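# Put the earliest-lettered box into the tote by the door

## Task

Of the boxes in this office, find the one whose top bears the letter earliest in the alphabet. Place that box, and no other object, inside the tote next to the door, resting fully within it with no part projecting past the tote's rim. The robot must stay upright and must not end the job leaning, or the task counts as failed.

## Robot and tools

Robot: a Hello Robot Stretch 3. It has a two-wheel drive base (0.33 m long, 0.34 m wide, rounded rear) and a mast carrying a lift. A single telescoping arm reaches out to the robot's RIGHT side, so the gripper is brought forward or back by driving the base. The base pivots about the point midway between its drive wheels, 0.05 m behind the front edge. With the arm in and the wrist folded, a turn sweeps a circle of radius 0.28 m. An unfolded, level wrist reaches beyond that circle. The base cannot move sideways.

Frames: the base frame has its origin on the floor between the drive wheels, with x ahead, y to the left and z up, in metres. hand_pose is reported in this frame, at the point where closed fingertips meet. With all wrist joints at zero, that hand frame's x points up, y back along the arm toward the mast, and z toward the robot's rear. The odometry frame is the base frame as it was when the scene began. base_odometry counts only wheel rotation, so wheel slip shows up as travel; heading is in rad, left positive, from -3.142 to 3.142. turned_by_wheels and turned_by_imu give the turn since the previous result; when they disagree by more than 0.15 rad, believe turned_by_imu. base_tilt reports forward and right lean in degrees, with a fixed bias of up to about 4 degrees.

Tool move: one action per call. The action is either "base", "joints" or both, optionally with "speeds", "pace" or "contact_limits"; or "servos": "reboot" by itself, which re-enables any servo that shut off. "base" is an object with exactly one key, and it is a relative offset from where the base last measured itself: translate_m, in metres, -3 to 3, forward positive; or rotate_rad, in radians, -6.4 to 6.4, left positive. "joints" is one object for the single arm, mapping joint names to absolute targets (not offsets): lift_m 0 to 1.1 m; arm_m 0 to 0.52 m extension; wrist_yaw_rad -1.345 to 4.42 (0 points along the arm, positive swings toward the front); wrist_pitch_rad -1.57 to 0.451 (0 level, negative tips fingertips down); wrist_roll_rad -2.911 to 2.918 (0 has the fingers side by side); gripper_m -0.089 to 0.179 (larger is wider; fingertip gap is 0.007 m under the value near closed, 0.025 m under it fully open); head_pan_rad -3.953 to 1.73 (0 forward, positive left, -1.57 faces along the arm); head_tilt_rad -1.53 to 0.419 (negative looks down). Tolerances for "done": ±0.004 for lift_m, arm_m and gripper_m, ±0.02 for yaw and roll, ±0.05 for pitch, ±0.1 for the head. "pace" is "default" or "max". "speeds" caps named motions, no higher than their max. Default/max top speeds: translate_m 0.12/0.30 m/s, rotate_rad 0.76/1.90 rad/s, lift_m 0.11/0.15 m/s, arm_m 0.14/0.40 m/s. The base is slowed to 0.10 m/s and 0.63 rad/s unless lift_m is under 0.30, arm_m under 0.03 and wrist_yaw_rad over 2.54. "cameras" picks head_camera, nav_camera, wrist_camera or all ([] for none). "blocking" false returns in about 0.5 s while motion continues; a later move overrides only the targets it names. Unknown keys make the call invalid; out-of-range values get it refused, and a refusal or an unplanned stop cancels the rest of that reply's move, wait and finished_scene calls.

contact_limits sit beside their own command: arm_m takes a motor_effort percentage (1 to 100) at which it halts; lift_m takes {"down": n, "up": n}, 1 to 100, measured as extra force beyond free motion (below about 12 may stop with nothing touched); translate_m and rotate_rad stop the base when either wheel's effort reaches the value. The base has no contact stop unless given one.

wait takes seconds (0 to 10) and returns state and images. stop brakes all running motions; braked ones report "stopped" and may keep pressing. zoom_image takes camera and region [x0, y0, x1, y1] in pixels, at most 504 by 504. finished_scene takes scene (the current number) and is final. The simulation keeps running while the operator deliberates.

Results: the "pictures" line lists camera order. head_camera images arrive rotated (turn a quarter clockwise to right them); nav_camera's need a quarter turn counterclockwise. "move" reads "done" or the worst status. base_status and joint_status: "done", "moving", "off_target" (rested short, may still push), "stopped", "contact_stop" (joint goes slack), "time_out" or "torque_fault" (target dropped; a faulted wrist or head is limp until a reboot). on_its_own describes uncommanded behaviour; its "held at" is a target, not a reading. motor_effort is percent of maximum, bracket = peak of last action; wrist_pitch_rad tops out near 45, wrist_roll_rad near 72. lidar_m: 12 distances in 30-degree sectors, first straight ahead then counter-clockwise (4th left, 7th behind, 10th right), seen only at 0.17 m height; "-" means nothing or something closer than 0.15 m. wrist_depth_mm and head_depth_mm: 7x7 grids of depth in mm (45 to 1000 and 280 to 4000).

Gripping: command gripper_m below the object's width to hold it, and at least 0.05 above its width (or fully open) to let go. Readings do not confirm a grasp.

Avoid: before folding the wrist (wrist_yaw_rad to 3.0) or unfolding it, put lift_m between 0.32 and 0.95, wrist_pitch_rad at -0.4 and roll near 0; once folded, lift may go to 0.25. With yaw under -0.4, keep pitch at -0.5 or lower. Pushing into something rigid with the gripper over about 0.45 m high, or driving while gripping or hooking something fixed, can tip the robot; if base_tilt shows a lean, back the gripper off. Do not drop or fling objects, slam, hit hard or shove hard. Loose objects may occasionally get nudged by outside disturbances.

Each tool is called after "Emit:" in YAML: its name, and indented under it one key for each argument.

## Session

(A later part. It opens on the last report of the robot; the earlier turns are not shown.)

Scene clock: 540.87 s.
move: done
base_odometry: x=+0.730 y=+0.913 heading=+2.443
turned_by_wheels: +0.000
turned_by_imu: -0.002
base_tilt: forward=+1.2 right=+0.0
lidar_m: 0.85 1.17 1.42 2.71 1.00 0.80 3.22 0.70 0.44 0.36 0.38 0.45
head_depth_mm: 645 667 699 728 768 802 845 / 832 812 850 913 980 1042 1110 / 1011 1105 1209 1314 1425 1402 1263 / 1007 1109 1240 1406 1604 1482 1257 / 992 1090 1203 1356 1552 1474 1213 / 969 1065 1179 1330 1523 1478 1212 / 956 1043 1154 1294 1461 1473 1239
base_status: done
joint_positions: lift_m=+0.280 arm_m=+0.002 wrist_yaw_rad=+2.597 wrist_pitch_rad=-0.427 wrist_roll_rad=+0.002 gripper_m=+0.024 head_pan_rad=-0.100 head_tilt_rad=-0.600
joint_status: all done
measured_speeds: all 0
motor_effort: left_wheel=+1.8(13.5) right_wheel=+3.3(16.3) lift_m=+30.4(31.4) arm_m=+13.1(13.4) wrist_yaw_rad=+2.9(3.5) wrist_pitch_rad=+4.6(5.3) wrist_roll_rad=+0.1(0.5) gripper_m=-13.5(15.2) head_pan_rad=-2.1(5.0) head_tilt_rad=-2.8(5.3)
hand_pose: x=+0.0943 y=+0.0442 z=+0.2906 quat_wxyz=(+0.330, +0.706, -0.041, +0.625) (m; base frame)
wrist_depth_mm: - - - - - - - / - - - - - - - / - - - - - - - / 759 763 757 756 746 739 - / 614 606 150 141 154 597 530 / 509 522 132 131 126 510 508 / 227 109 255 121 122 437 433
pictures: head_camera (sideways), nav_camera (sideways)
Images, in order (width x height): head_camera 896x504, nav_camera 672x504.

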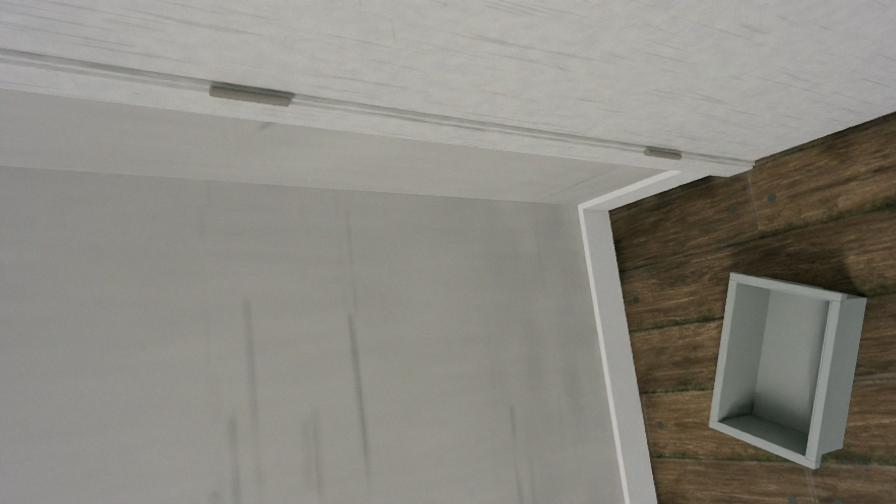

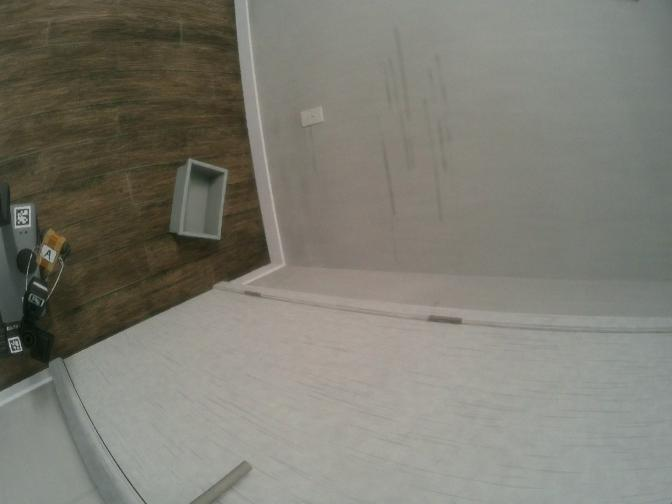

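Emit:
move:
  base: {"translate_m": 0.12}
  pace: "max"
  cameras: []

Emit:
move:
  base: {"rotate_rad": 1.571}
  joints: {"head_pan_rad": -1.57, "head_tilt_rad": -0.9}
  pace: "max"
  cameras: []

Emit:
move:
  base: {"translate_m": 0.14}
  joints: {"lift_m": 0.45}
  pace: "max"
  cameras: []

Emit:
move:
  joints: {"wrist_yaw_rad": 0.0}
  pace: "max"
  cameras: ["head_camera", "wrist_camera"]

Scene clock: 582.00 s.
move: done
base_odometry: x=+0.638 y=+0.990 heading=+2.443
turned_by_wheels: +0.000
turned_by_imu: +0.000
base_tilt: forward=+0.8 right=+0.1
lidar_m: 0.79 1.06 1.28 2.44 1.21 0.90 3.33 0.66 0.38 0.35 0.35 0.43
head_depth_mm: 593 627 654 685 716 748 795 / 785 823 850 839 905 968 1040 / 919 1002 1099 1227 1339 1405 1261 / 903 993 1111 1260 1449 1483 1236 / 886 983 1089 1219 1404 1479 1220 / 872 960 1060 1191 1358 1483 1232 / 860 934 1033 1157 1314 1445 1211
base_status: done
joint_positions: lift_m=+0.280 arm_m=+0.002 wrist_yaw_rad=+2.597 wrist_pitch_rad=-0.427 wrist_roll_rad=+0.002 gripper_m=+0.024 head_pan_rad=-0.100 head_tilt_rad=-0.600
joint_status: not commanded
measured_speeds: all 0
motor_effort: left_wheel=+5.6(15.4) right_wheel=+0.1(11.8) lift_m=+29.7(30.4) arm_m=+21.0(21.1) wrist_yaw_rad=+2.8(3.4) wrist_pitch_rad=+4.7(5.4) wrist_roll_rad=+0.3(0.4) gripper_m=-13.7(14.4) head_pan_rad=-3.0(4.1) head_tilt_rad=-0.9(2.9)
hand_pose: x=+0.0943 y=+0.0442 z=+0.2906 quat_wxyz=(+0.330, +0.706, -0.041, +0.625) (m; base frame)
wrist_depth_mm: - - - - - - - / - - - - - - - / - - - - - 938 - / 749 752 752 757 755 - - / 615 615 150 141 155 586 - / 509 530 132 131 127 507 492 / 228 109 256 121 122 441 431
pictures: none
No camera images: "cameras" was empty.

Scene clock: 584.10 s.
move: done
base_odometry: x=+0.638 y=+0.990 heading=-2.270
turned_by_wheels: +1.571
turned_by_imu: +1.564
base_tilt: forward=+0.9 right=-0.2
lidar_m: 2.35 1.24 0.90 3.34 0.68 0.38 0.35 0.35 0.42 0.76 1.06 1.26
head_depth_mm: 794 772 825 880 933 994 1060 / 974 1086 1163 1158 1279 1231 1131 / 994 1152 1369 1552 1408 1250 701 / 981 1133 1351 1561 1384 1258 757 / 964 1122 1323 1535 1370 1267 1134 / 948 1102 1300 1536 1391 1253 1139 / 934 1077 1276 1528 1430 1258 1135
base_status: done
joint_positions: lift_m=+0.280 arm_m=+0.002 wrist_yaw_rad=+2.597 wrist_pitch_rad=-0.427 wrist_roll_rad=+0.002 gripper_m=+0.024 head_pan_rad=-1.585 head_tilt_rad=-0.903
joint_status: all done
measured_speeds: translate_m=+0.000 rotate_rad=+0.000 lift_m=+0.000 arm_m=+0.000 wrist_yaw_rad=+0.000 wrist_pitch_rad=+0.000 wrist_roll_rad=+0.000 head_pan_rad=+0.024 head_tilt_rad=+0.000
motor_effort: left_wheel=-9.3(16.9) right_wheel=+9.5(17.4) lift_m=+29.3(30.0) arm_m=+4.2(21.4) wrist_yaw_rad=+2.9(3.4) wrist_pitch_rad=+5.1(5.1) wrist_roll_rad=+0.2(0.5) gripper_m=-13.2(14.7) head_pan_rad=+3.6(4.4) head_tilt_rad=-3.8(7.4)
hand_pose: x=+0.0943 y=+0.0442 z=+0.2906 quat_wxyz=(+0.330, +0.706, -0.041, +0.625) (m; base frame)
wrist_depth_mm: - - - 858 - - - / - - - - - - - / - - - - - - - / 744 748 748 742 776 764 748 / 603 610 151 141 154 616 612 / 510 519 131 131 127 505 505 / 226 109 255 121 121 432 436
pictures: none
No camera images: "cameras" was empty.

Scene clock: 586.13 s.
move: done
base_odometry: x=+0.548 y=+0.883 heading=-2.270
turned_by_wheels: +0.000
turned_by_imu: +0.000
base_tilt: forward=+1.1 right=-0.1
lidar_m: 2.29 1.29 0.84 1.01 0.93 0.57 0.49 0.49 0.59 1.03 1.03 1.23
head_depth_mm: 988 1121 1236 1267 1314 1232 1132 / 975 1145 1365 1546 1407 1267 533 / 959 1120 1330 1561 1376 1237 558 / 949 1104 1316 1541 1386 1259 608 / 933 1084 1288 1540 1387 1259 1132 / 922 1059 1260 1528 1424 1259 1135 / 912 1053 1239 1504 1420 1260 1138
base_status: done
joint_positions: lift_m=+0.450 arm_m=+0.002 wrist_yaw_rad=+2.597 wrist_pitch_rad=-0.427 wrist_roll_rad=+0.002 gripper_m=+0.024 head_pan_rad=-1.572 head_tilt_rad=-0.903
joint_status: all done
measured_speeds: all 0
motor_effort: left_wheel=-6.2(9.1) right_wheel=+9.4(16.1) lift_m=+29.4(33.1) arm_m=-20.4(20.5) wrist_yaw_rad=+2.9(3.3) wrist_pitch_rad=+4.7(5.2) wrist_roll_rad=+0.3(0.4) gripper_m=-14.3(14.8) head_pan_rad=+3.4(4.1) head_tilt_rad=-0.7(3.7)
hand_pose: x=+0.0943 y=+0.0443 z=+0.4607 quat_wxyz=(+0.330, +0.706, -0.041, +0.625) (m; base frame)
wrist_depth_mm: - - 776 - - - - / - - - - - - - / - - - - - - - / - - - - - - - / 850 863 151 142 154 855 870 / 704 746 131 131 126 712 711 / 227 108 126 121 122 611 605
pictures: none
No camera images: "cameras" was empty.

Scene clock: 587.80 s.
move: done
base_odometry: x=+0.548 y=+0.883 heading=-2.270
turned_by_wheels: +0.000
turned_by_imu: +0.000
base_tilt: forward=+0.9 right=-0.1
lidar_m: 2.29 1.29 0.84 1.01 0.93 0.57 0.49 0.49 0.59 1.03 1.03 1.23
head_depth_mm: 988 1123 1236 1290 1324 1238 1135 / 977 1143 1359 1558 1407 1258 537 / 961 1112 1338 1558 1376 815 558 / 949 1099 1319 1544 1387 1204 1107 / 937 1082 1295 1535 1386 1254 1129 / 927 1067 1273 1528 1425 1263 1135 / 911 1052 1238 1504 1415 1264 1142
base_status: not commanded
joint_positions: lift_m=+0.450 arm_m=+0.002 wrist_yaw_rad=+0.003 wrist_pitch_rad=-0.427 wrist_roll_rad=+0.002 gripper_m=+0.024 head_pan_rad=-1.570 head_tilt_rad=-0.902
joint_status: all done
measured_speeds: all 0
motor_effort: left_wheel=-6.2(6.5) right_wheel=+8.8(9.5) lift_m=+27.6(30.0) arm_m=-18.4(20.5) wrist_yaw_rad=-2.2(7.9) wrist_pitch_rad=+4.8(5.0) wrist_roll_rad=+0.2(0.5) gripper_m=-13.4(14.6) head_pan_rad=+2.7(4.4) head_tilt_rad=+0.1(1.5)
hand_pose: x=-0.0208 y=-0.3700 z=+0.4607 quat_wxyz=(+0.691, +0.151, -0.691, -0.149) (m; base frame)
wrist_depth_mm: - - - - - - 411 / - 700 - - - - 441 / - - - - - 496 - / - - - - 949 519 - / 804 826 149 141 149 595 - / 706 740 132 131 126 - - / 603 109 123 121 122 546 -
pictures: head_camera (sideways), wrist_camera
Images, in order (width x height): head_camera 896x504, wrist_camera 644x364.

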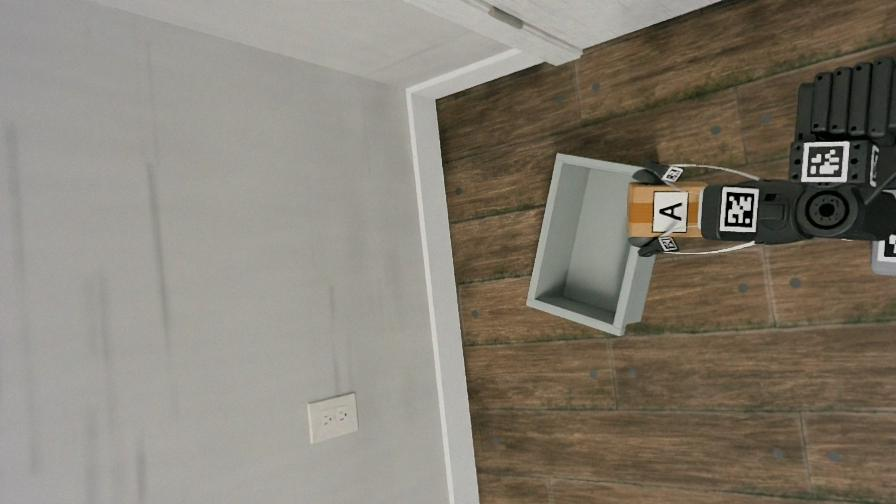

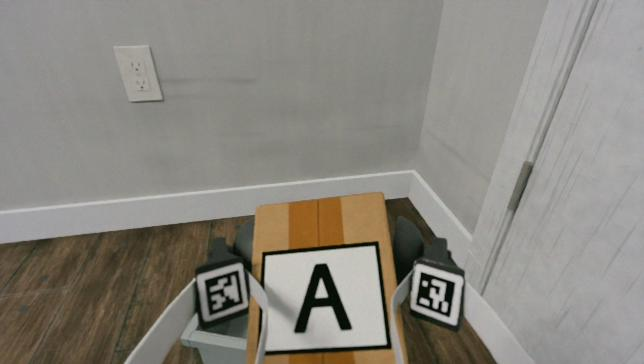

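Emit:
move:
  base: {"translate_m": 0.03}
  joints: {"arm_m": 0.406, "wrist_pitch_rad": -1.1}
  pace: "max"
  cameras: ["head_camera", "wrist_camera"]

Scene clock: 599.67 s.
move: done
base_odometry: x=+0.529 y=+0.860 heading=-2.270
turned_by_wheels: +0.000
turned_by_imu: +0.001
base_tilt: forward=+1.0 right=-0.1
lidar_m: 2.27 1.30 0.83 0.95 0.98 0.60 0.52 0.52 0.62 1.02 1.02 1.22
head_depth_mm: 983 1140 1297 1377 1339 1254 1134 / 967 1124 1344 1541 702 608 545 / 956 1107 1325 816 1335 1241 1139 / 938 1090 1302 1550 1364 1259 1134 / 925 1081 1270 1531 1422 1260 1133 / 915 1059 1238 1527 1409 1256 1135 / 904 1041 1221 1508 1414 1271 1130
base_status: done
joint_positions: lift_m=+0.450 arm_m=+0.406 wrist_yaw_rad=+0.003 wrist_pitch_rad=-1.108 wrist_roll_rad=+0.002 gripper_m=+0.024 head_pan_rad=-1.570 head_tilt_rad=-0.899
joint_status: all done
measured_speeds: all 0
motor_effort: left_wheel=-0.3(5.9) right_wheel=+10.0(14.1) lift_m=+22.0(23.7) arm_m=+21.0(23.6) wrist_yaw_rad=-1.8(2.7) wrist_pitch_rad=+1.6(5.9) wrist_roll_rad=+0.2(0.5) gripper_m=-13.5(14.9) head_pan_rad=+1.9(3.9) head_tilt_rad=-0.8(1.2)
hand_pose: x=-0.0214 y=-0.6438 z=+0.3487 quat_wxyz=(+0.602, +0.373, -0.601, -0.372) (m; base frame)
wrist_depth_mm: - - - - - 566 - / - - 588 591 602 590 - / 574 578 572 571 558 561 - / 538 535 539 536 533 534 428 / 513 513 151 140 154 512 436 / 488 493 131 130 126 482 449 / 464 109 123 121 120 463 448
pictures: head_camera (sideways), wrist_camera
Images, in order (width x height): head_camera 896x504, wrist_camera 644x364.

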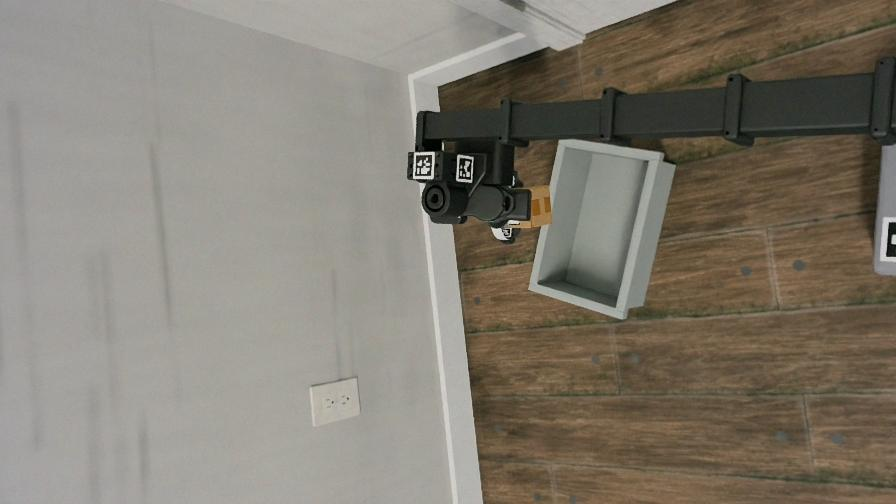

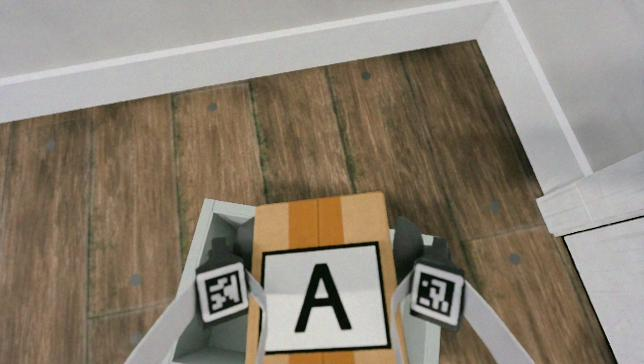

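Emit:
move:
  joints: {"lift_m": 0.22}
  cameras: ["wrist_camera"]

Emit:
move:
  joints: {"lift_m": 0.12}
  speeds: {"lift_m": 0.05}
  contact_limits: {"lift_m": {"down": 15}}
  cameras: ["wrist_camera"]

Scene clock: 609.40 s.
move: done
base_odometry: x=+0.529 y=+0.860 heading=-2.270
turned_by_wheels: +0.000
turned_by_imu: +0.001
base_tilt: forward=+0.8 right=+0.0
lidar_m: 2.28 1.30 0.83 0.95 0.99 0.60 0.52 0.52 0.62 1.02 1.02 1.22
head_depth_mm: 979 1137 1287 1392 1347 1260 1132 / 967 1118 1345 1570 1427 1247 1105 / 954 1105 1326 1555 998 1221 1115 / 941 1089 1293 1531 1376 1258 1138 / 925 1074 1272 1526 1421 1254 1138 / 918 1053 1244 1520 1422 1266 1139 / 905 1041 1242 1512 1413 1268 1134
base_status: not commanded
joint_positions: lift_m=+0.220 arm_m=+0.406 wrist_yaw_rad=+0.003 wrist_pitch_rad=-1.108 wrist_roll_rad=+0.002 gripper_m=+0.024 head_pan_rad=-1.570 head_tilt_rad=-0.899
joint_status: all done
measured_speeds: all 0
motor_effort: left_wheel=-0.3(0.6) right_wheel=+9.6(10.4) lift_m=+21.4(24.4) arm_m=+20.4(21.5) wrist_yaw_rad=-1.5(2.2) wrist_pitch_rad=+1.3(1.6) wrist_roll_rad=+0.4(0.5) gripper_m=-13.6(14.6) head_pan_rad=+2.1(3.2) head_tilt_rad=-1.7(2.2)
hand_pose: x=-0.0214 y=-0.6438 z=+0.1187 quat_wxyz=(+0.602, +0.373, -0.601, -0.372) (m; base frame)
wrist_depth_mm: 361 363 357 359 354 356 350 / 338 338 338 337 337 336 334 / 193 200 209 321 321 314 314 / - - 249 209 200 192 295 / - - 148 140 149 - 281 / - - 131 131 126 - 267 / - 99 122 121 118 - 255
pictures: wrist_camera
Images, in order (width x height): wrist_camera 644x364.

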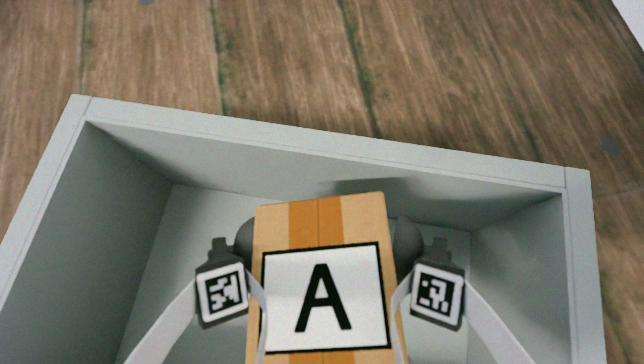

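Scene clock: 611.97 s.
move: contact_stop
base_odometry: x=+0.529 y=+0.860 heading=-2.270
turned_by_wheels: +0.000
turned_by_imu: +0.000
base_tilt: forward=+0.9 right=-0.2
lidar_m: 2.28 1.30 0.84 0.95 0.98 0.60 0.52 0.52 0.62 1.02 1.02 1.22
head_depth_mm: 980 1133 1284 1375 1343 1259 1128 / 966 1126 1341 1560 1427 1252 1120 / 957 1105 1320 1544 1072 1206 1095 / 941 1088 1303 1550 1371 1269 1126 / 927 1071 1276 1533 1425 1255 1137 / 916 1055 1251 1519 1429 1259 1138 / 905 1045 1232 1504 1425 1254 1129
base_status: not commanded
joint_positions: lift_m=+0.122 arm_m=+0.406 wrist_yaw_rad=+0.003 wrist_pitch_rad=-1.078 wrist_roll_rad=+0.003 gripper_m=+0.024 head_pan_rad=-1.570 head_tilt_rad=-0.899
joint_status: lift_m contact_stop (moved -0.098 of -0.100)
measured_speeds: translate_m=+0.000 rotate_rad=+0.000 lift_m=+0.002 arm_m=+0.000 wrist_yaw_rad=+0.000 wrist_pitch_rad=+0.000 wrist_roll_rad=+0.000 head_pan_rad=+0.000 head_tilt_rad=+0.000
on_its_own: lift_m is slack since a contact_stop
motor_effort: left_wheel=-0.3(0.6) right_wheel=+8.2(10.2) lift_m=+22.9(23.2) arm_m=+19.9(20.8) wrist_yaw_rad=-1.6(2.2) wrist_pitch_rad=-4.0(5.1) wrist_roll_rad=-0.3(0.8) gripper_m=-14.4(14.9) head_pan_rad=+1.3(2.9) head_tilt_rad=-2.3(3.6)
contact_limits: lift_m down 15 (down: maximum 72; up: maximum 65)
hand_pose: x=-0.0213 y=-0.6510 z=+0.0236 quat_wxyz=(+0.606, +0.363, -0.607, -0.363) (m; base frame)
wrist_depth_mm: 107 103 98 - 251 252 245 / 135 125 117 113 103 93 90 / 170 175 156 141 125 117 109 / - - 195 168 168 161 137 / - 192 152 137 154 189 - / 183 182 131 130 126 180 - / 173 170 129 123 169 168 -
pictures: wrist_camera
Images, in order (width x height): wrist_camera 644x364.

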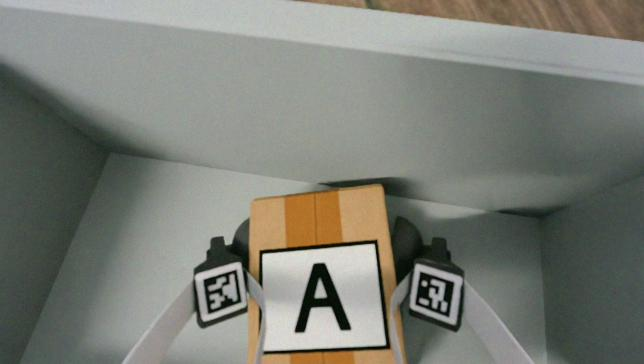

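Emit:
move:
  joints: {"gripper_m": 0.115}
  cameras: ["wrist_camera"]

Emit:
move:
  joints: {"lift_m": 0.4}
  pace: "max"
  cameras: ["wrist_camera"]

Emit:
move:
  joints: {"arm_m": 0.1}
  pace: "max"
  cameras: ["head_camera"]

Scene clock: 617.67 s.
move: done
base_odometry: x=+0.529 y=+0.860 heading=-2.270
turned_by_wheels: +0.000
turned_by_imu: +0.001
base_tilt: forward=+1.0 right=-0.3
lidar_m: 2.28 1.31 0.83 0.95 0.98 0.60 0.52 0.52 0.62 1.02 1.02 1.22
head_depth_mm: 979 1131 1289 1366 1338 1256 1134 / 971 1119 1345 1573 1418 1257 1117 / 955 1105 1324 1544 1068 1209 1105 / 943 1088 1303 1537 1355 1257 1130 / 932 1071 1272 1543 1418 1256 1141 / 918 1058 1240 1522 1423 1258 1134 / 905 1046 1227 1510 1418 1268 1127
base_status: not commanded
joint_positions: lift_m=+0.122 arm_m=+0.406 wrist_yaw_rad=+0.003 wrist_pitch_rad=-1.103 wrist_roll_rad=+0.003 gripper_m=+0.115 head_pan_rad=-1.570 head_tilt_rad=-0.899
joint_status: all done
measured_speeds: all 0
on_its_own: lift_m is slack since a contact_stop
motor_effort: left_wheel=-0.3(0.6) right_wheel=+8.5(8.9) lift_m=+25.7(25.9) arm_m=+17.8(19.0) wrist_yaw_rad=-1.8(2.2) wrist_pitch_rad=+0.4(4.6) wrist_roll_rad=-0.4(0.6) gripper_m=+0.3(85.8) head_pan_rad=+1.1(2.1) head_tilt_rad=-2.8(4.8)
contact_limits: lift_m down 15 (down: maximum 72; up: maximum 65)
hand_pose: x=-0.0214 y=-0.6449 z=+0.0214 quat_wxyz=(+0.602, +0.371, -0.602, -0.371) (m; base frame)
wrist_depth_mm: 115 109 97 90 90 90 88 / 151 141 126 117 108 101 95 / - 183 170 153 135 123 117 / - 196 196 179 183 172 146 / 189 188 188 138 141 187 - / 179 125 145 131 133 121 - / 172 168 168 125 127 120 -
pictures: wrist_camera
Images, in order (width x height): wrist_camera 644x364.

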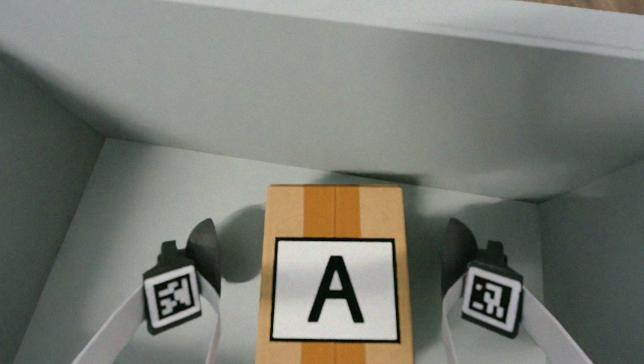

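Scene clock: 620.30 s.
move: done
base_odometry: x=+0.529 y=+0.860 heading=-2.270
turned_by_wheels: +0.000
turned_by_imu: +0.000
base_tilt: forward=+0.9 right=+0.0
lidar_m: 2.28 1.31 0.83 0.95 0.99 0.60 0.52 0.52 0.62 1.02 1.02 1.22
head_depth_mm: 978 1140 1290 1372 1348 1255 1134 / 964 1125 1344 1570 1346 670 590 / 953 1110 1325 877 1322 1243 1129 / 939 1092 1291 1543 1361 1257 1138 / 932 1071 1277 1529 1422 1268 1141 / 918 1060 1247 1520 1426 1255 1132 / 907 1042 1228 1483 1419 1267 1134
base_status: not commanded
joint_positions: lift_m=+0.400 arm_m=+0.406 wrist_yaw_rad=+0.003 wrist_pitch_rad=-1.105 wrist_roll_rad=+0.003 gripper_m=+0.115 head_pan_rad=-1.570 head_tilt_rad=-0.899
joint_status: all done
measured_speeds: all 0
motor_effort: left_wheel=-0.1(0.5) right_wheel=+8.8(8.9) lift_m=+30.0(32.9) arm_m=+17.1(18.3) wrist_yaw_rad=-1.8(2.2) wrist_pitch_rad=+0.6(1.0) wrist_roll_rad=-0.3(0.8) gripper_m=+0.5(1.4) head_pan_rad=+0.0(2.1) head_tilt_rad=-3.3(4.8)
hand_pose: x=-0.0214 y=-0.6446 z=+0.2990 quat_wxyz=(+0.602, +0.371, -0.602, -0.371) (m; base frame)
wrist_depth_mm: - - - - 562 542 - / - 540 543 550 544 528 447 / 520 521 519 511 511 508 445 / 498 488 486 486 484 482 405 / 468 464 364 407 464 457 442 / 445 124 130 390 - 124 429 / 427 121 - - - 404 416
pictures: wrist_camera
Images, in order (width x height): wrist_camera 644x364.

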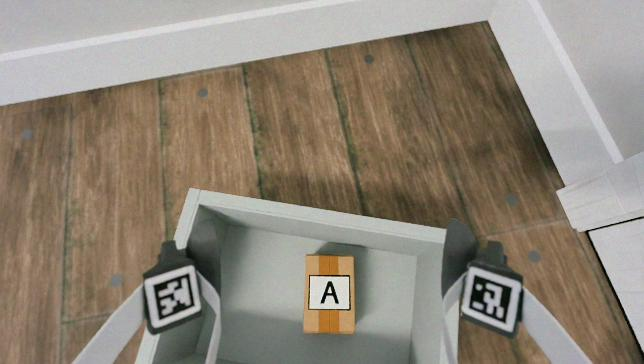

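Scene clock: 622.33 s.
move: done
base_odometry: x=+0.529 y=+0.860 heading=-2.270
turned_by_wheels: +0.000
turned_by_imu: +0.000
base_tilt: forward=+1.0 right=-0.2
lidar_m: 2.27 1.30 0.83 0.95 0.99 0.60 0.52 0.52 0.62 1.02 1.02 1.22
head_depth_mm: 983 1138 1293 1373 1352 1262 1130 / 968 1130 1347 1578 1416 1241 591 / 955 1111 1318 1552 1363 677 1113 / 938 1084 1292 1545 1373 1234 1142 / 931 1077 1276 1528 1414 1262 1136 / 919 1064 1247 1505 1426 1259 1135 / 906 1044 1226 1500 1422 1267 1137
base_status: not commanded
joint_positions: lift_m=+0.400 arm_m=+0.100 wrist_yaw_rad=+0.003 wrist_pitch_rad=-1.106 wrist_roll_rad=+0.003 gripper_m=+0.115 head_pan_rad=-1.570 head_tilt_rad=-0.899
joint_status: all done
measured_speeds: all 0
motor_effort: left_wheel=-0.1(0.6) right_wheel=+8.5(9.2) lift_m=+28.4(30.2) arm_m=-20.3(22.2) wrist_yaw_rad=-1.4(2.2) wrist_pitch_rad=+0.8(1.1) wrist_roll_rad=-0.4(0.7) gripper_m=+0.1(1.4) head_pan_rad=+0.2(1.8) head_tilt_rad=-4.0(5.5)
hand_pose: x=-0.0214 y=-0.3383 z=+0.2989 quat_wxyz=(+0.601, +0.372, -0.602, -0.372) (m; base frame)
wrist_depth_mm: 588 577 487 - 565 582 466 / 551 545 - 483 542 541 474 / 522 515 507 - 502 508 467 / 492 488 495 489 487 483 474 / 472 467 465 463 465 459 458 / 439 124 441 439 434 124 432 / 423 124 423 425 418 411 417
pictures: head_camera (sideways)
Images, in order (width x height): head_camera 896x504.

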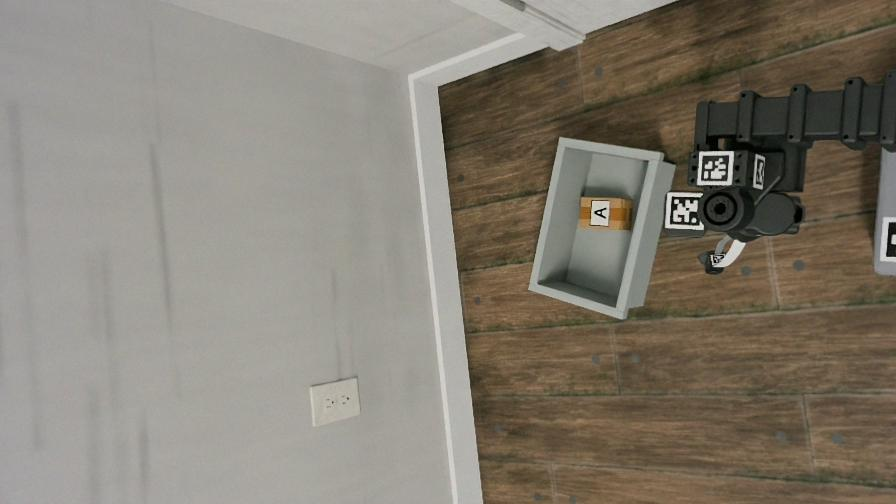

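Emit:
move:
  joints: {"arm_m": 0.0, "wrist_pitch_rad": -0.4, "gripper_m": 0.05}
  pace: "max"
  cameras: []

Emit:
move:
  joints: {"wrist_yaw_rad": 3.0}
  pace: "max"
  cameras: []

Emit:
move:
  joints: {"lift_m": 0.28, "head_pan_rad": 0.0, "head_tilt_rad": -0.3}
  pace: "max"
  cameras: ["head_camera", "nav_camera"]

Emit:
move:
  joints: {"head_pan_rad": -1.57}
  pace: "max"
  cameras: []

Emit:
move:
  joints: {"head_pan_rad": -3.14}
  pace: "max"
  cameras: []

Emit:
move:
  joints: {"head_pan_rad": 1.57}
  pace: "max"
  cameras: []

Scene clock: 665.00 s.
move: done
base_odometry: x=+0.529 y=+0.860 heading=-2.270
turned_by_wheels: +0.000
turned_by_imu: +0.001
base_tilt: forward=+1.0 right=-0.2
lidar_m: 2.28 1.30 0.83 0.95 0.98 0.60 0.52 0.52 0.62 1.02 1.02 1.22
head_depth_mm: 986 1141 1289 1360 1348 1260 1132 / 968 1130 1348 1571 1409 1256 581 / 953 1107 1329 1548 1365 1225 594 / 942 1087 1305 1538 1375 1255 1103 / 929 1077 1285 1522 1408 1255 1133 / 915 1059 1252 1516 1408 1260 1136 / 904 1045 1234 1504 1421 1255 1141
base_status: not commanded
joint_positions: lift_m=+0.400 arm_m=+0.002 wrist_yaw_rad=+0.003 wrist_pitch_rad=-0.421 wrist_roll_rad=+0.003 gripper_m=+0.050 head_pan_rad=-1.570 head_tilt_rad=-0.900
joint_status: all done
joint sent to its limit — arm_m, lower limit.
measured_speeds: all 0
motor_effort: left_wheel=-0.5(0.5) right_wheel=+8.5(9.0) lift_m=+25.5(26.6) arm_m=-18.7(22.9) wrist_yaw_rad=-1.5(2.1) wrist_pitch_rad=+3.6(5.9) wrist_roll_rad=-0.3(0.7) gripper_m=-0.3(85.4) head_pan_rad=-0.3(1.6) head_tilt_rad=-4.4(6.0)
hand_pose: x=-0.0209 y=-0.3708 z=+0.4120 quat_wxyz=(+0.691, +0.149, -0.692, -0.147) (m; base frame)
wrist_depth_mm: - - - - - - 421 / - 664 - - - - 451 / - - - - - - 481 / - - - 899 916 549 - / 763 791 790 798 776 606 - / 660 656 129 555 129 633 - / 565 579 537 - 538 550 491
pictures: none
No camera images: "cameras" was empty.

Scene clock: 666.83 s.
move: done
base_odometry: x=+0.529 y=+0.860 heading=-2.270
turned_by_wheels: +0.000
turned_by_imu: +0.000
base_tilt: forward=+1.0 right=-0.1
lidar_m: 2.28 1.30 0.83 0.95 0.99 0.60 0.52 0.52 0.62 1.02 1.02 1.22
head_depth_mm: 978 1138 1280 1382 1348 1264 1135 / 965 1124 1352 1583 1411 1259 580 / 953 1112 1324 1542 1368 1232 594 / 940 1082 1296 1537 1366 1257 646 / 929 1071 1274 1537 1422 1259 1139 / 922 1056 1245 1520 1422 1256 1137 / 908 1049 1232 1516 1426 1265 1133
base_status: not commanded
joint_positions: lift_m=+0.400 arm_m=+0.002 wrist_yaw_rad=+2.997 wrist_pitch_rad=-0.420 wrist_roll_rad=+0.003 gripper_m=+0.050 head_pan_rad=-1.570 head_tilt_rad=-0.900
joint_status: all done
measured_speeds: all 0
motor_effort: left_wheel=-0.4(0.6) right_wheel=+8.4(9.0) lift_m=+24.1(25.5) arm_m=-9.3(18.0) wrist_yaw_rad=+3.4(8.1) wrist_pitch_rad=+3.6(3.9) wrist_roll_rad=-0.3(0.6) gripper_m=-0.5(1.3) head_pan_rad=-1.0(2.2) head_tilt_rad=-4.8(6.5)
hand_pose: x=+0.0112 y=+0.0750 z=+0.4122 quat_wxyz=(+0.198, +0.701, +0.097, +0.678) (m; base frame)
wrist_depth_mm: - 135 - - 779 - - / - 145 - - 835 - - / - 156 - - 944 - - / - 173 922 - - - - / 779 198 196 784 771 784 788 / 656 642 130 665 129 652 649 / 565 583 253 558 555 568 563
pictures: none
No camera images: "cameras" was empty.

Scene clock: 668.87 s.
move: done
base_odometry: x=+0.529 y=+0.860 heading=-2.270
turned_by_wheels: +0.000
turned_by_imu: +0.000
base_tilt: forward=+1.0 right=-0.1
lidar_m: 2.28 1.30 0.83 0.95 0.98 0.60 0.52 0.52 0.62 1.02 1.02 1.22
head_depth_mm: 2277 2268 2284 2304 2312 2012 1594 / 2836 2919 3022 3029 2697 2013 1571 / 2942 3036 3190 3415 2716 2021 1579 / 2879 3005 3154 3335 2703 1985 1576 / 2853 2910 3085 3281 2680 1987 1581 / 2782 2923 3045 3244 2686 1981 1555 / 2754 2909 3012 3192 2673 1975 1554
base_status: not commanded
joint_positions: lift_m=+0.280 arm_m=+0.002 wrist_yaw_rad=+2.997 wrist_pitch_rad=-0.419 wrist_roll_rad=+0.003 gripper_m=+0.050 head_pan_rad=+0.016 head_tilt_rad=-0.299
joint_status: all done
measured_speeds: translate_m=+0.000 rotate_rad=+0.000 lift_m=+0.000 arm_m=+0.000 wrist_yaw_rad=+0.000 wrist_pitch_rad=+0.000 wrist_roll_rad=+0.000 head_pan_rad=-0.024 head_tilt_rad=+0.000
motor_effort: left_wheel=-0.3(0.5) right_wheel=+9.0(9.2) lift_m=+23.6(23.6) arm_m=+1.4(8.9) wrist_yaw_rad=+3.3(4.1) wrist_pitch_rad=+3.3(3.7) wrist_roll_rad=-0.3(0.7) gripper_m=-0.8(1.3) head_pan_rad=-3.4(5.2) head_tilt_rad=+3.3(5.4)
hand_pose: x=+0.0111 y=+0.0752 z=+0.2925 quat_wxyz=(+0.197, +0.701, +0.097, +0.678) (m; base frame)
wrist_depth_mm: - 135 - - 782 - - / - 145 - - 832 - - / 955 156 940 - 902 - - / 779 173 734 785 769 776 755 / 618 561 196 615 620 615 615 / 516 492 131 520 128 515 512 / 439 - 255 280 428 436 438
pictures: head_camera (sideways), nav_camera (sideways)
Images, in order (width x height): head_camera 896x504, nav_camera 672x504.

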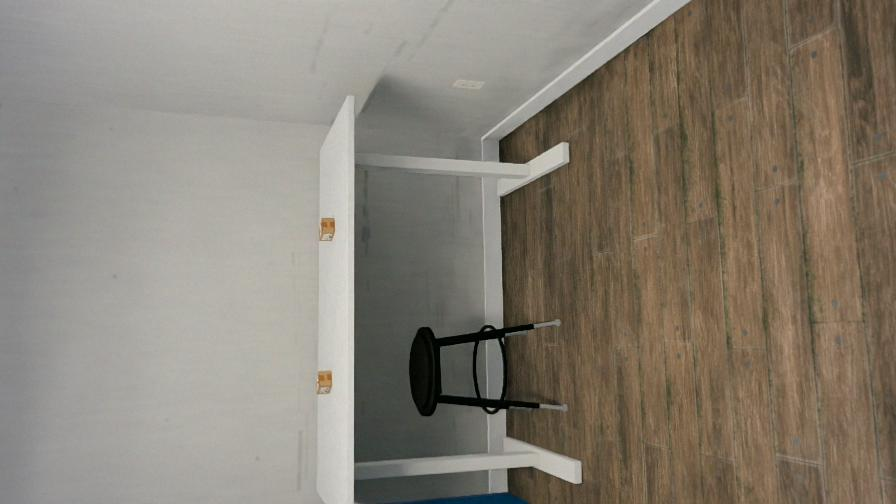

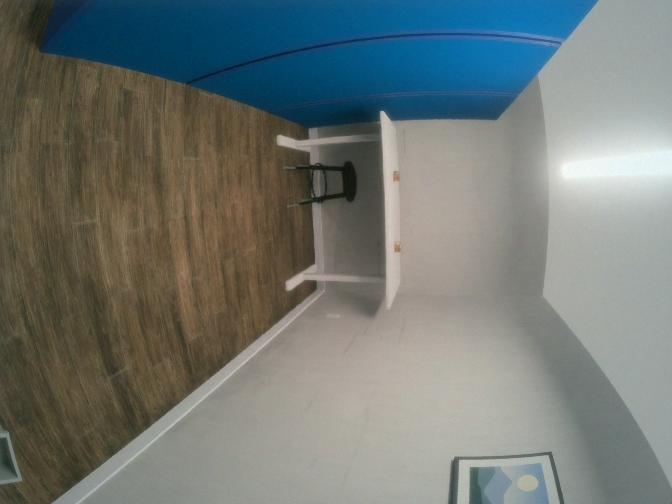

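Scene clock: 669.90 s.
move: done
base_odometry: x=+0.529 y=+0.860 heading=-2.270
turned_by_wheels: +0.000
turned_by_imu: +0.000
base_tilt: forward=+1.0 right=-0.2
lidar_m: 2.28 1.30 0.83 0.95 0.98 0.60 0.52 0.52 0.62 1.02 1.02 1.22
head_depth_mm: 924 979 1030 1078 1131 1142 1159 / 911 961 1019 1080 1148 1237 1335 / 892 946 997 1060 1118 1210 1299 / 880 927 977 1041 1101 1180 1263 / 870 914 961 1019 1084 1154 1246 / 854 898 947 1007 1068 1131 1211 / 843 887 934 987 1044 1116 1184
base_status: not commanded
joint_positions: lift_m=+0.280 arm_m=+0.002 wrist_yaw_rad=+2.997 wrist_pitch_rad=-0.419 wrist_roll_rad=+0.003 gripper_m=+0.050 head_pan_rad=-1.601 head_tilt_rad=-0.299
joint_status: all done
measured_speeds: all 0
motor_effort: left_wheel=-0.3(0.5) right_wheel=+8.5(9.0) lift_m=+26.6(26.6) arm_m=+6.8(6.8) wrist_yaw_rad=+3.4(3.7) wrist_pitch_rad=+3.3(3.7) wrist_roll_rad=-0.5(0.6) gripper_m=+0.0(1.0) head_pan_rad=+0.5(5.1) head_tilt_rad=+4.4(4.6)
hand_pose: x=+0.0111 y=+0.0752 z=+0.2925 quat_wxyz=(+0.197, +0.701, +0.097, +0.678) (m; base frame)
wrist_depth_mm: - 135 - - 784 - - / - 146 - - 835 - - / 948 156 966 - 912 - - / 767 174 728 764 754 763 749 / 616 558 195 614 611 611 614 / 516 498 131 513 128 510 518 / 437 - 254 280 425 442 437
pictures: none
No camera images: "cameras" was empty.

Scene clock: 670.93 s.
move: done
base_odometry: x=+0.529 y=+0.860 heading=-2.270
turned_by_wheels: +0.000
turned_by_imu: +0.000
base_tilt: forward=+0.9 right=-0.2
lidar_m: 2.27 1.30 0.83 0.94 0.98 0.60 0.52 0.52 0.62 1.02 1.02 1.22
head_depth_mm: 480 507 537 574 612 655 707 / 445 473 515 554 592 640 691 / 440 465 488 517 549 589 628 / 438 460 486 516 550 581 632 / 430 452 477 505 536 562 613 / 422 444 468 496 525 555 597 / 416 437 460 486 515 548 583
base_status: not commanded
joint_positions: lift_m=+0.280 arm_m=+0.002 wrist_yaw_rad=+2.997 wrist_pitch_rad=-0.419 wrist_roll_rad=+0.003 gripper_m=+0.050 head_pan_rad=-3.190 head_tilt_rad=-0.299
joint_status: all done
measured_speeds: all 0
motor_effort: left_wheel=-0.3(0.5) right_wheel=+8.4(8.8) lift_m=+28.9(29.1) arm_m=+11.8(11.8) wrist_yaw_rad=+3.4(3.7) wrist_pitch_rad=+3.1(3.5) wrist_roll_rad=-0.2(0.6) gripper_m=-0.9(1.3) head_pan_rad=+2.4(5.0) head_tilt_rad=+4.5(4.5)
hand_pose: x=+0.0111 y=+0.0752 z=+0.2925 quat_wxyz=(+0.197, +0.701, +0.097, +0.678) (m; base frame)
wrist_depth_mm: - 135 - - 777 - - / - 145 - - 825 - - / 980 156 939 - 894 - - / 761 173 724 776 761 768 763 / 616 573 196 616 608 606 610 / 517 496 131 507 128 509 510 / 436 - 254 279 428 438 438
pictures: none
No camera images: "cameras" was empty.

Scene clock: 674.37 s.
move: done
base_odometry: x=+0.529 y=+0.860 heading=-2.270
turned_by_wheels: +0.000
turned_by_imu: +0.001
base_tilt: forward=+0.8 right=-0.1
lidar_m: 2.28 1.30 0.83 0.94 0.98 0.60 0.52 0.52 0.62 1.02 1.02 1.22
head_depth_mm: 916 919 928 935 934 946 954 / 3344 3575 3592 1224 1229 1245 1253 / 3393 3590 3695 3809 2750 1986 1573 / 3317 3502 3621 3744 2681 2003 1566 / 3289 3440 3648 3831 2697 1968 1578 / 3249 3419 3627 3750 2698 1965 1572 / 3165 3095 3120 3018 2552 1974 1557
base_status: not commanded
joint_positions: lift_m=+0.280 arm_m=+0.002 wrist_yaw_rad=+2.997 wrist_pitch_rad=-0.419 wrist_roll_rad=+0.003 gripper_m=+0.050 head_pan_rad=+1.586 head_tilt_rad=-0.299
joint_status: all done
measured_speeds: translate_m=+0.000 rotate_rad=+0.000 lift_m=+0.000 arm_m=+0.000 wrist_yaw_rad=+0.000 wrist_pitch_rad=+0.000 wrist_roll_rad=+0.000 head_pan_rad=-0.024 head_tilt_rad=+0.000
motor_effort: left_wheel=-0.1(0.5) right_wheel=+8.6(9.0) lift_m=+30.2(30.8) arm_m=+20.6(21.4) wrist_yaw_rad=+2.9(3.8) wrist_pitch_rad=+3.4(3.6) wrist_roll_rad=-0.5(0.7) gripper_m=+0.1(1.4) head_pan_rad=-2.3(7.1) head_tilt_rad=+1.8(4.5)
hand_pose: x=+0.0111 y=+0.0752 z=+0.2925 quat_wxyz=(+0.197, +0.701, +0.097, +0.678) (m; base frame)
wrist_depth_mm: - 135 - - 783 - - / - 145 - - 821 - - / 978 156 980 - 886 - - / 774 173 740 767 758 763 768 / 618 564 196 608 617 617 621 / 511 501 131 514 128 510 511 / 436 - 254 279 423 432 443
pictures: none
No camera images: "cameras" was empty.

Emit:
move:
  joints: {"head_pan_rad": 0.0}
  pace: "max"
  cameras: ["head_camera"]

Emit:
zoom_image:
  camera: "head_camera"
  region: [300, 205, 350, 255]

Emit:
zoom_image:
  camera: "head_camera"
  region: [300, 357, 350, 407]

Scene clock: 678.20 s.
move: done
base_odometry: x=+0.529 y=+0.860 heading=-2.270
turned_by_wheels: +0.000
turned_by_imu: +0.001
base_tilt: forward=+1.1 right=-0.2
lidar_m: 2.28 1.31 0.83 0.95 0.99 0.60 0.52 0.52 0.62 1.02 1.02 1.22
head_depth_mm: 2000 2047 2069 2073 2120 1981 1579 / 2533 2525 2583 2642 2523 1996 1568 / 2946 3044 3266 3342 2713 1998 1584 / 2866 3033 3172 3434 2727 1978 1573 / 2851 2959 3111 3305 2691 2000 1560 / 2795 2932 3019 3222 2663 1971 1563 / 2738 2868 2977 3148 2679 1979 1559
base_status: not commanded
joint_positions: lift_m=+0.280 arm_m=+0.002 wrist_yaw_rad=+2.997 wrist_pitch_rad=-0.419 wrist_roll_rad=+0.003 gripper_m=+0.050 head_pan_rad=-0.038 head_tilt_rad=-0.299
joint_status: all done
measured_speeds: all 0
motor_effort: left_wheel=-0.2(0.5) right_wheel=+8.6(8.9) lift_m=+30.0(30.5) arm_m=+20.9(21.3) wrist_yaw_rad=+3.2(3.8) wrist_pitch_rad=+2.9(3.7) wrist_roll_rad=-0.5(0.7) gripper_m=+0.1(0.8) head_pan_rad=+1.9(5.2) head_tilt_rad=+2.9(2.9)
hand_pose: x=+0.0111 y=+0.0752 z=+0.2925 quat_wxyz=(+0.197, +0.701, +0.097, +0.678) (m; base frame)
wrist_depth_mm: - 135 - - 782 - - / - 146 - - 832 - - / 956 155 945 - 879 - - / 778 172 726 743 751 772 771 / 612 570 196 624 608 620 603 / 512 495 131 512 128 509 509 / 443 - 254 283 426 438 436
pictures: head_camera (sideways)
Images, in order (width x height): head_camera 896x504.

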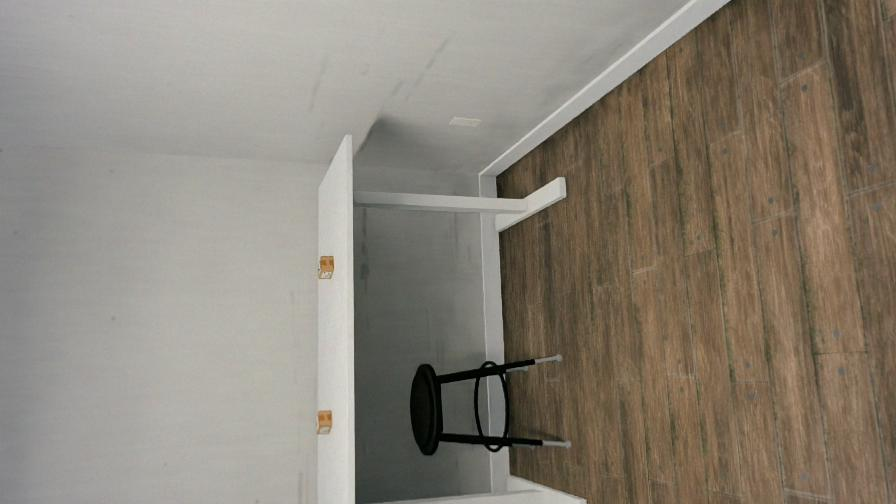

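Scaled by 10.080 from the camera's 896x504 image, which has a finer 1280x720 frame.

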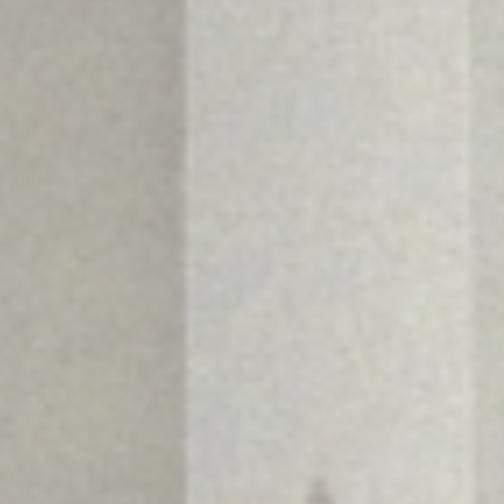

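Scaled by 10.080 from the camera's 896x504 image, which has a finer 1280x720 frame.

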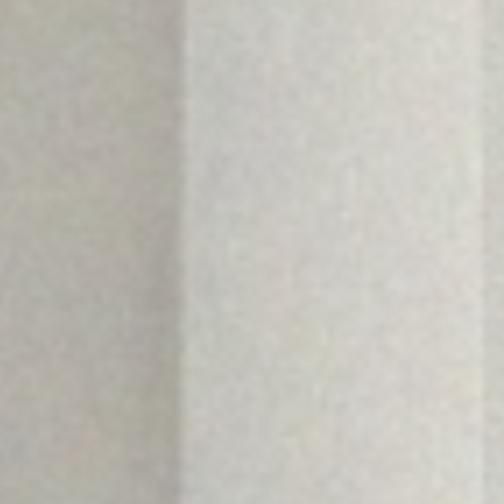

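Emit:
zoom_image:
  camera: "head_camera"
  region: [310, 250, 340, 280]

Emit:
move:
  base: {"translate_m": 0.75}
  pace: "max"
  cameras: ["head_camera"]

Scaled by 16.800 from the camera's 896x504 image, which has a finer 1280x720 frame.

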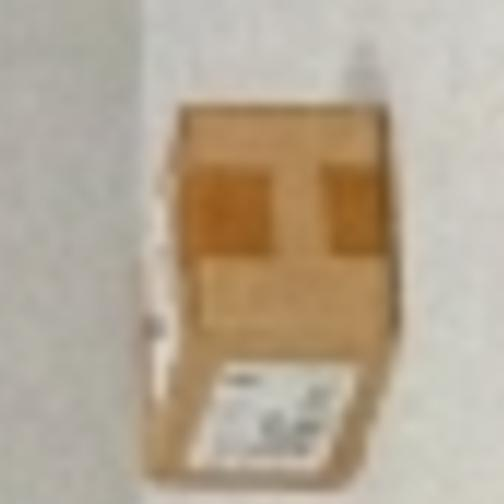

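Scene clock: 684.73 s.
move: done
base_odometry: x=+0.046 y=+0.286 heading=-2.270
turned_by_wheels: +0.000
turned_by_imu: +0.000
base_tilt: forward=+1.1 right=+0.0
lidar_m: 1.93 1.58 0.97 0.86 0.87 1.42 1.25 1.25 0.97 0.87 0.87 1.04
head_depth_mm: 1849 1878 1874 1890 1897 1848 1590 / 2224 2356 2300 2440 2483 2000 1590 / 2230 2372 2485 2601 2464 1985 1570 / 2183 2324 2391 2604 2688 1962 1581 / 2179 2317 2383 2540 2640 1976 1567 / 2162 2237 2347 2484 2527 1987 1569 / 2085 2217 2319 2431 2421 1967 1556
base_status: done
joint_positions: lift_m=+0.280 arm_m=+0.002 wrist_yaw_rad=+2.998 wrist_pitch_rad=-0.419 wrist_roll_rad=+0.003 gripper_m=+0.050 head_pan_rad=+0.000 head_tilt_rad=-0.299
joint_status: not commanded
measured_speeds: all 0
motor_effort: left_wheel=+7.1(15.7) right_wheel=+0.5(14.0) lift_m=+24.3(30.3) arm_m=+20.4(21.1) wrist_yaw_rad=+2.8(3.3) wrist_pitch_rad=+3.5(3.8) wrist_roll_rad=-0.3(0.6) gripper_m=+0.0(1.5) head_pan_rad=+3.1(4.2) head_tilt_rad=+1.5(2.0)
hand_pose: x=+0.0110 y=+0.0753 z=+0.2925 quat_wxyz=(+0.197, +0.701, +0.097, +0.678) (m; base frame)
wrist_depth_mm: - 136 - - 954 - - / - 145 - - - - - / - 155 185 976 - - - / 760 173 722 769 777 748 763 / 617 568 196 622 618 612 606 / 511 494 131 512 128 512 508 / 443 - 255 279 426 436 439
pictures: head_camera (sideways)
Images, in order (width x height): head_camera 896x504.

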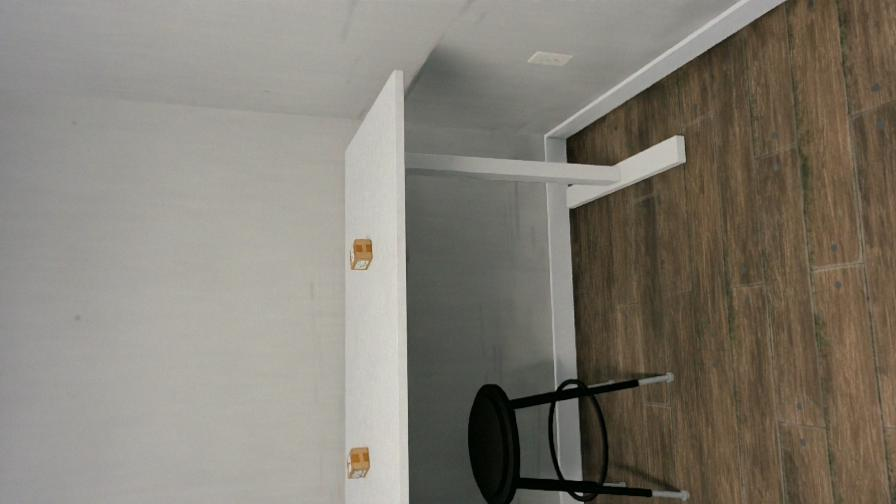

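Emit:
zoom_image:
  camera: "head_camera"
  region: [344, 236, 380, 272]

Emit:
zoom_image:
  camera: "head_camera"
  region: [340, 444, 376, 480]

Emit:
move:
  base: {"translate_m": 0.4}
  pace: "max"
  cameras: ["head_camera"]

Scaled by 14.000 from the camera's 896x504 image, which has a finer 1280x720 frame.

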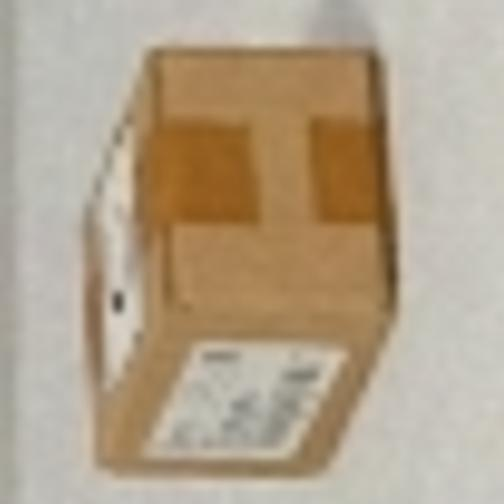

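Scaled by 14.000 from the camera's 896x504 image, which has a finer 1280x720 frame.

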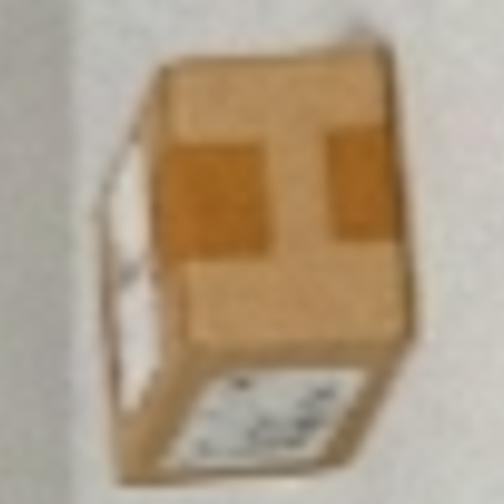

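Scene clock: 690.37 s.
move: done
base_odometry: x=-0.211 y=-0.020 heading=-2.270
turned_by_wheels: +0.000
turned_by_imu: +0.000
base_tilt: forward=+1.0 right=-0.1
lidar_m: 1.73 1.55 1.06 0.95 0.95 1.13 1.64 1.45 0.89 0.79 0.79 0.95
head_depth_mm: 1684 1678 1713 1640 1717 1752 1593 / 1910 1986 2108 1783 2240 1982 1570 / 1878 1983 2094 1763 2295 1957 1566 / 1867 1935 2033 1642 2334 1987 1564 / 1848 1914 2025 1733 2282 1994 1562 / 1811 1909 1973 1708 2254 1960 1578 / 1774 1869 1957 1689 1801 1894 1544
base_status: done
joint_positions: lift_m=+0.280 arm_m=+0.002 wrist_yaw_rad=+2.998 wrist_pitch_rad=-0.419 wrist_roll_rad=+0.003 gripper_m=+0.050 head_pan_rad=+0.000 head_tilt_rad=-0.299
joint_status: not commanded
measured_speeds: all 0
motor_effort: left_wheel=+7.5(16.5) right_wheel=+1.2(14.1) lift_m=+28.4(28.7) arm_m=+20.0(20.6) wrist_yaw_rad=+2.8(3.1) wrist_pitch_rad=+3.3(3.6) wrist_roll_rad=-0.3(0.6) gripper_m=+0.1(1.5) head_pan_rad=+3.2(4.6) head_tilt_rad=-1.5(1.9)
hand_pose: x=+0.0109 y=+0.0753 z=+0.2925 quat_wxyz=(+0.197, +0.701, +0.097, +0.678) (m; base frame)
wrist_depth_mm: - 135 867 - - - - / - 146 - - - - - / - 156 963 - - - - / 767 173 750 770 783 759 769 / 619 576 197 609 610 620 605 / 505 491 130 512 128 517 510 / 441 - 255 282 426 435 435
pictures: head_camera (sideways)
Images, in order (width x height): head_camera 896x504.

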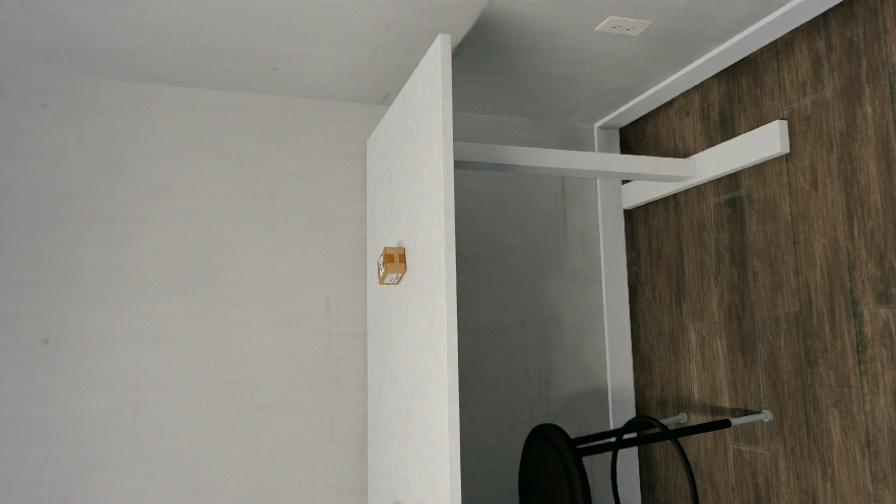

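Emit:
zoom_image:
  camera: "head_camera"
  region: [370, 242, 414, 286]

Emit:
move:
  base: {"translate_m": 0.25}
  pace: "max"
  cameras: ["head_camera"]

Scaled by 11.455 from the camera's 896x504 image, which has a finer 1280x720 frame.

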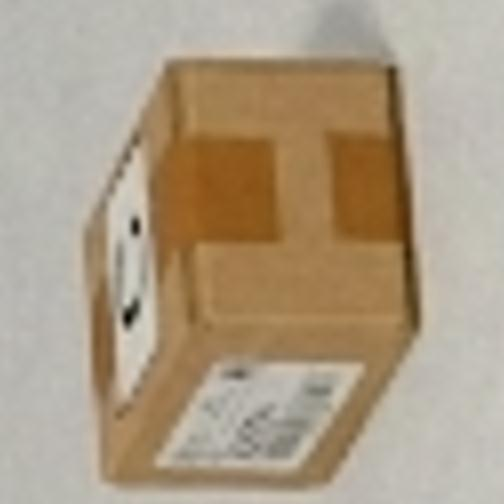

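Scene clock: 694.60 s.
move: done
base_odometry: x=-0.372 y=-0.211 heading=-2.270
turned_by_wheels: +0.000
turned_by_imu: +0.001
base_tilt: forward=+1.1 right=+0.0
lidar_m: 1.48 1.28 1.12 1.00 1.00 1.19 1.88 1.35 0.83 0.74 0.74 0.88
head_depth_mm: 1575 1577 1588 1526 1621 1639 1540 / 1682 1777 1849 1452 2070 1912 1591 / 1650 1746 1839 1438 2062 1847 1571 / 1631 1726 1839 1320 2041 1983 1562 / 1602 1685 1786 1309 2014 1983 1548 / 1592 1688 1775 1296 1991 1983 1572 / 1568 1648 1740 1286 1943 1815 1517
base_status: done
joint_positions: lift_m=+0.280 arm_m=+0.002 wrist_yaw_rad=+2.998 wrist_pitch_rad=-0.419 wrist_roll_rad=+0.003 gripper_m=+0.050 head_pan_rad=+0.000 head_tilt_rad=-0.300
joint_status: not commanded
measured_speeds: all 0
motor_effort: left_wheel=+5.6(13.4) right_wheel=-0.5(17.0) lift_m=+24.3(30.4) arm_m=+19.1(20.2) wrist_yaw_rad=+2.7(3.1) wrist_pitch_rad=+3.2(3.7) wrist_roll_rad=-0.5(0.7) gripper_m=-0.2(1.1) head_pan_rad=+1.9(3.4) head_tilt_rad=-0.6(2.1)
hand_pose: x=+0.0109 y=+0.0753 z=+0.2925 quat_wxyz=(+0.197, +0.701, +0.097, +0.678) (m; base frame)
wrist_depth_mm: - 135 - - - - - / - 145 - - - - - / - 156 957 - - - - / 765 174 726 775 767 771 773 / 619 577 196 610 617 610 611 / 512 495 130 511 128 510 506 / 438 - 254 280 427 438 437
pictures: head_camera (sideways)
Images, in order (width x height): head_camera 896x504.

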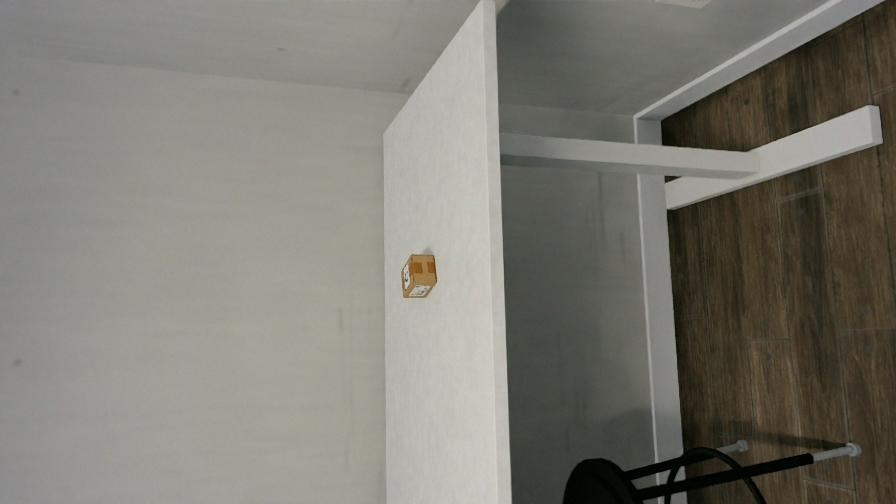

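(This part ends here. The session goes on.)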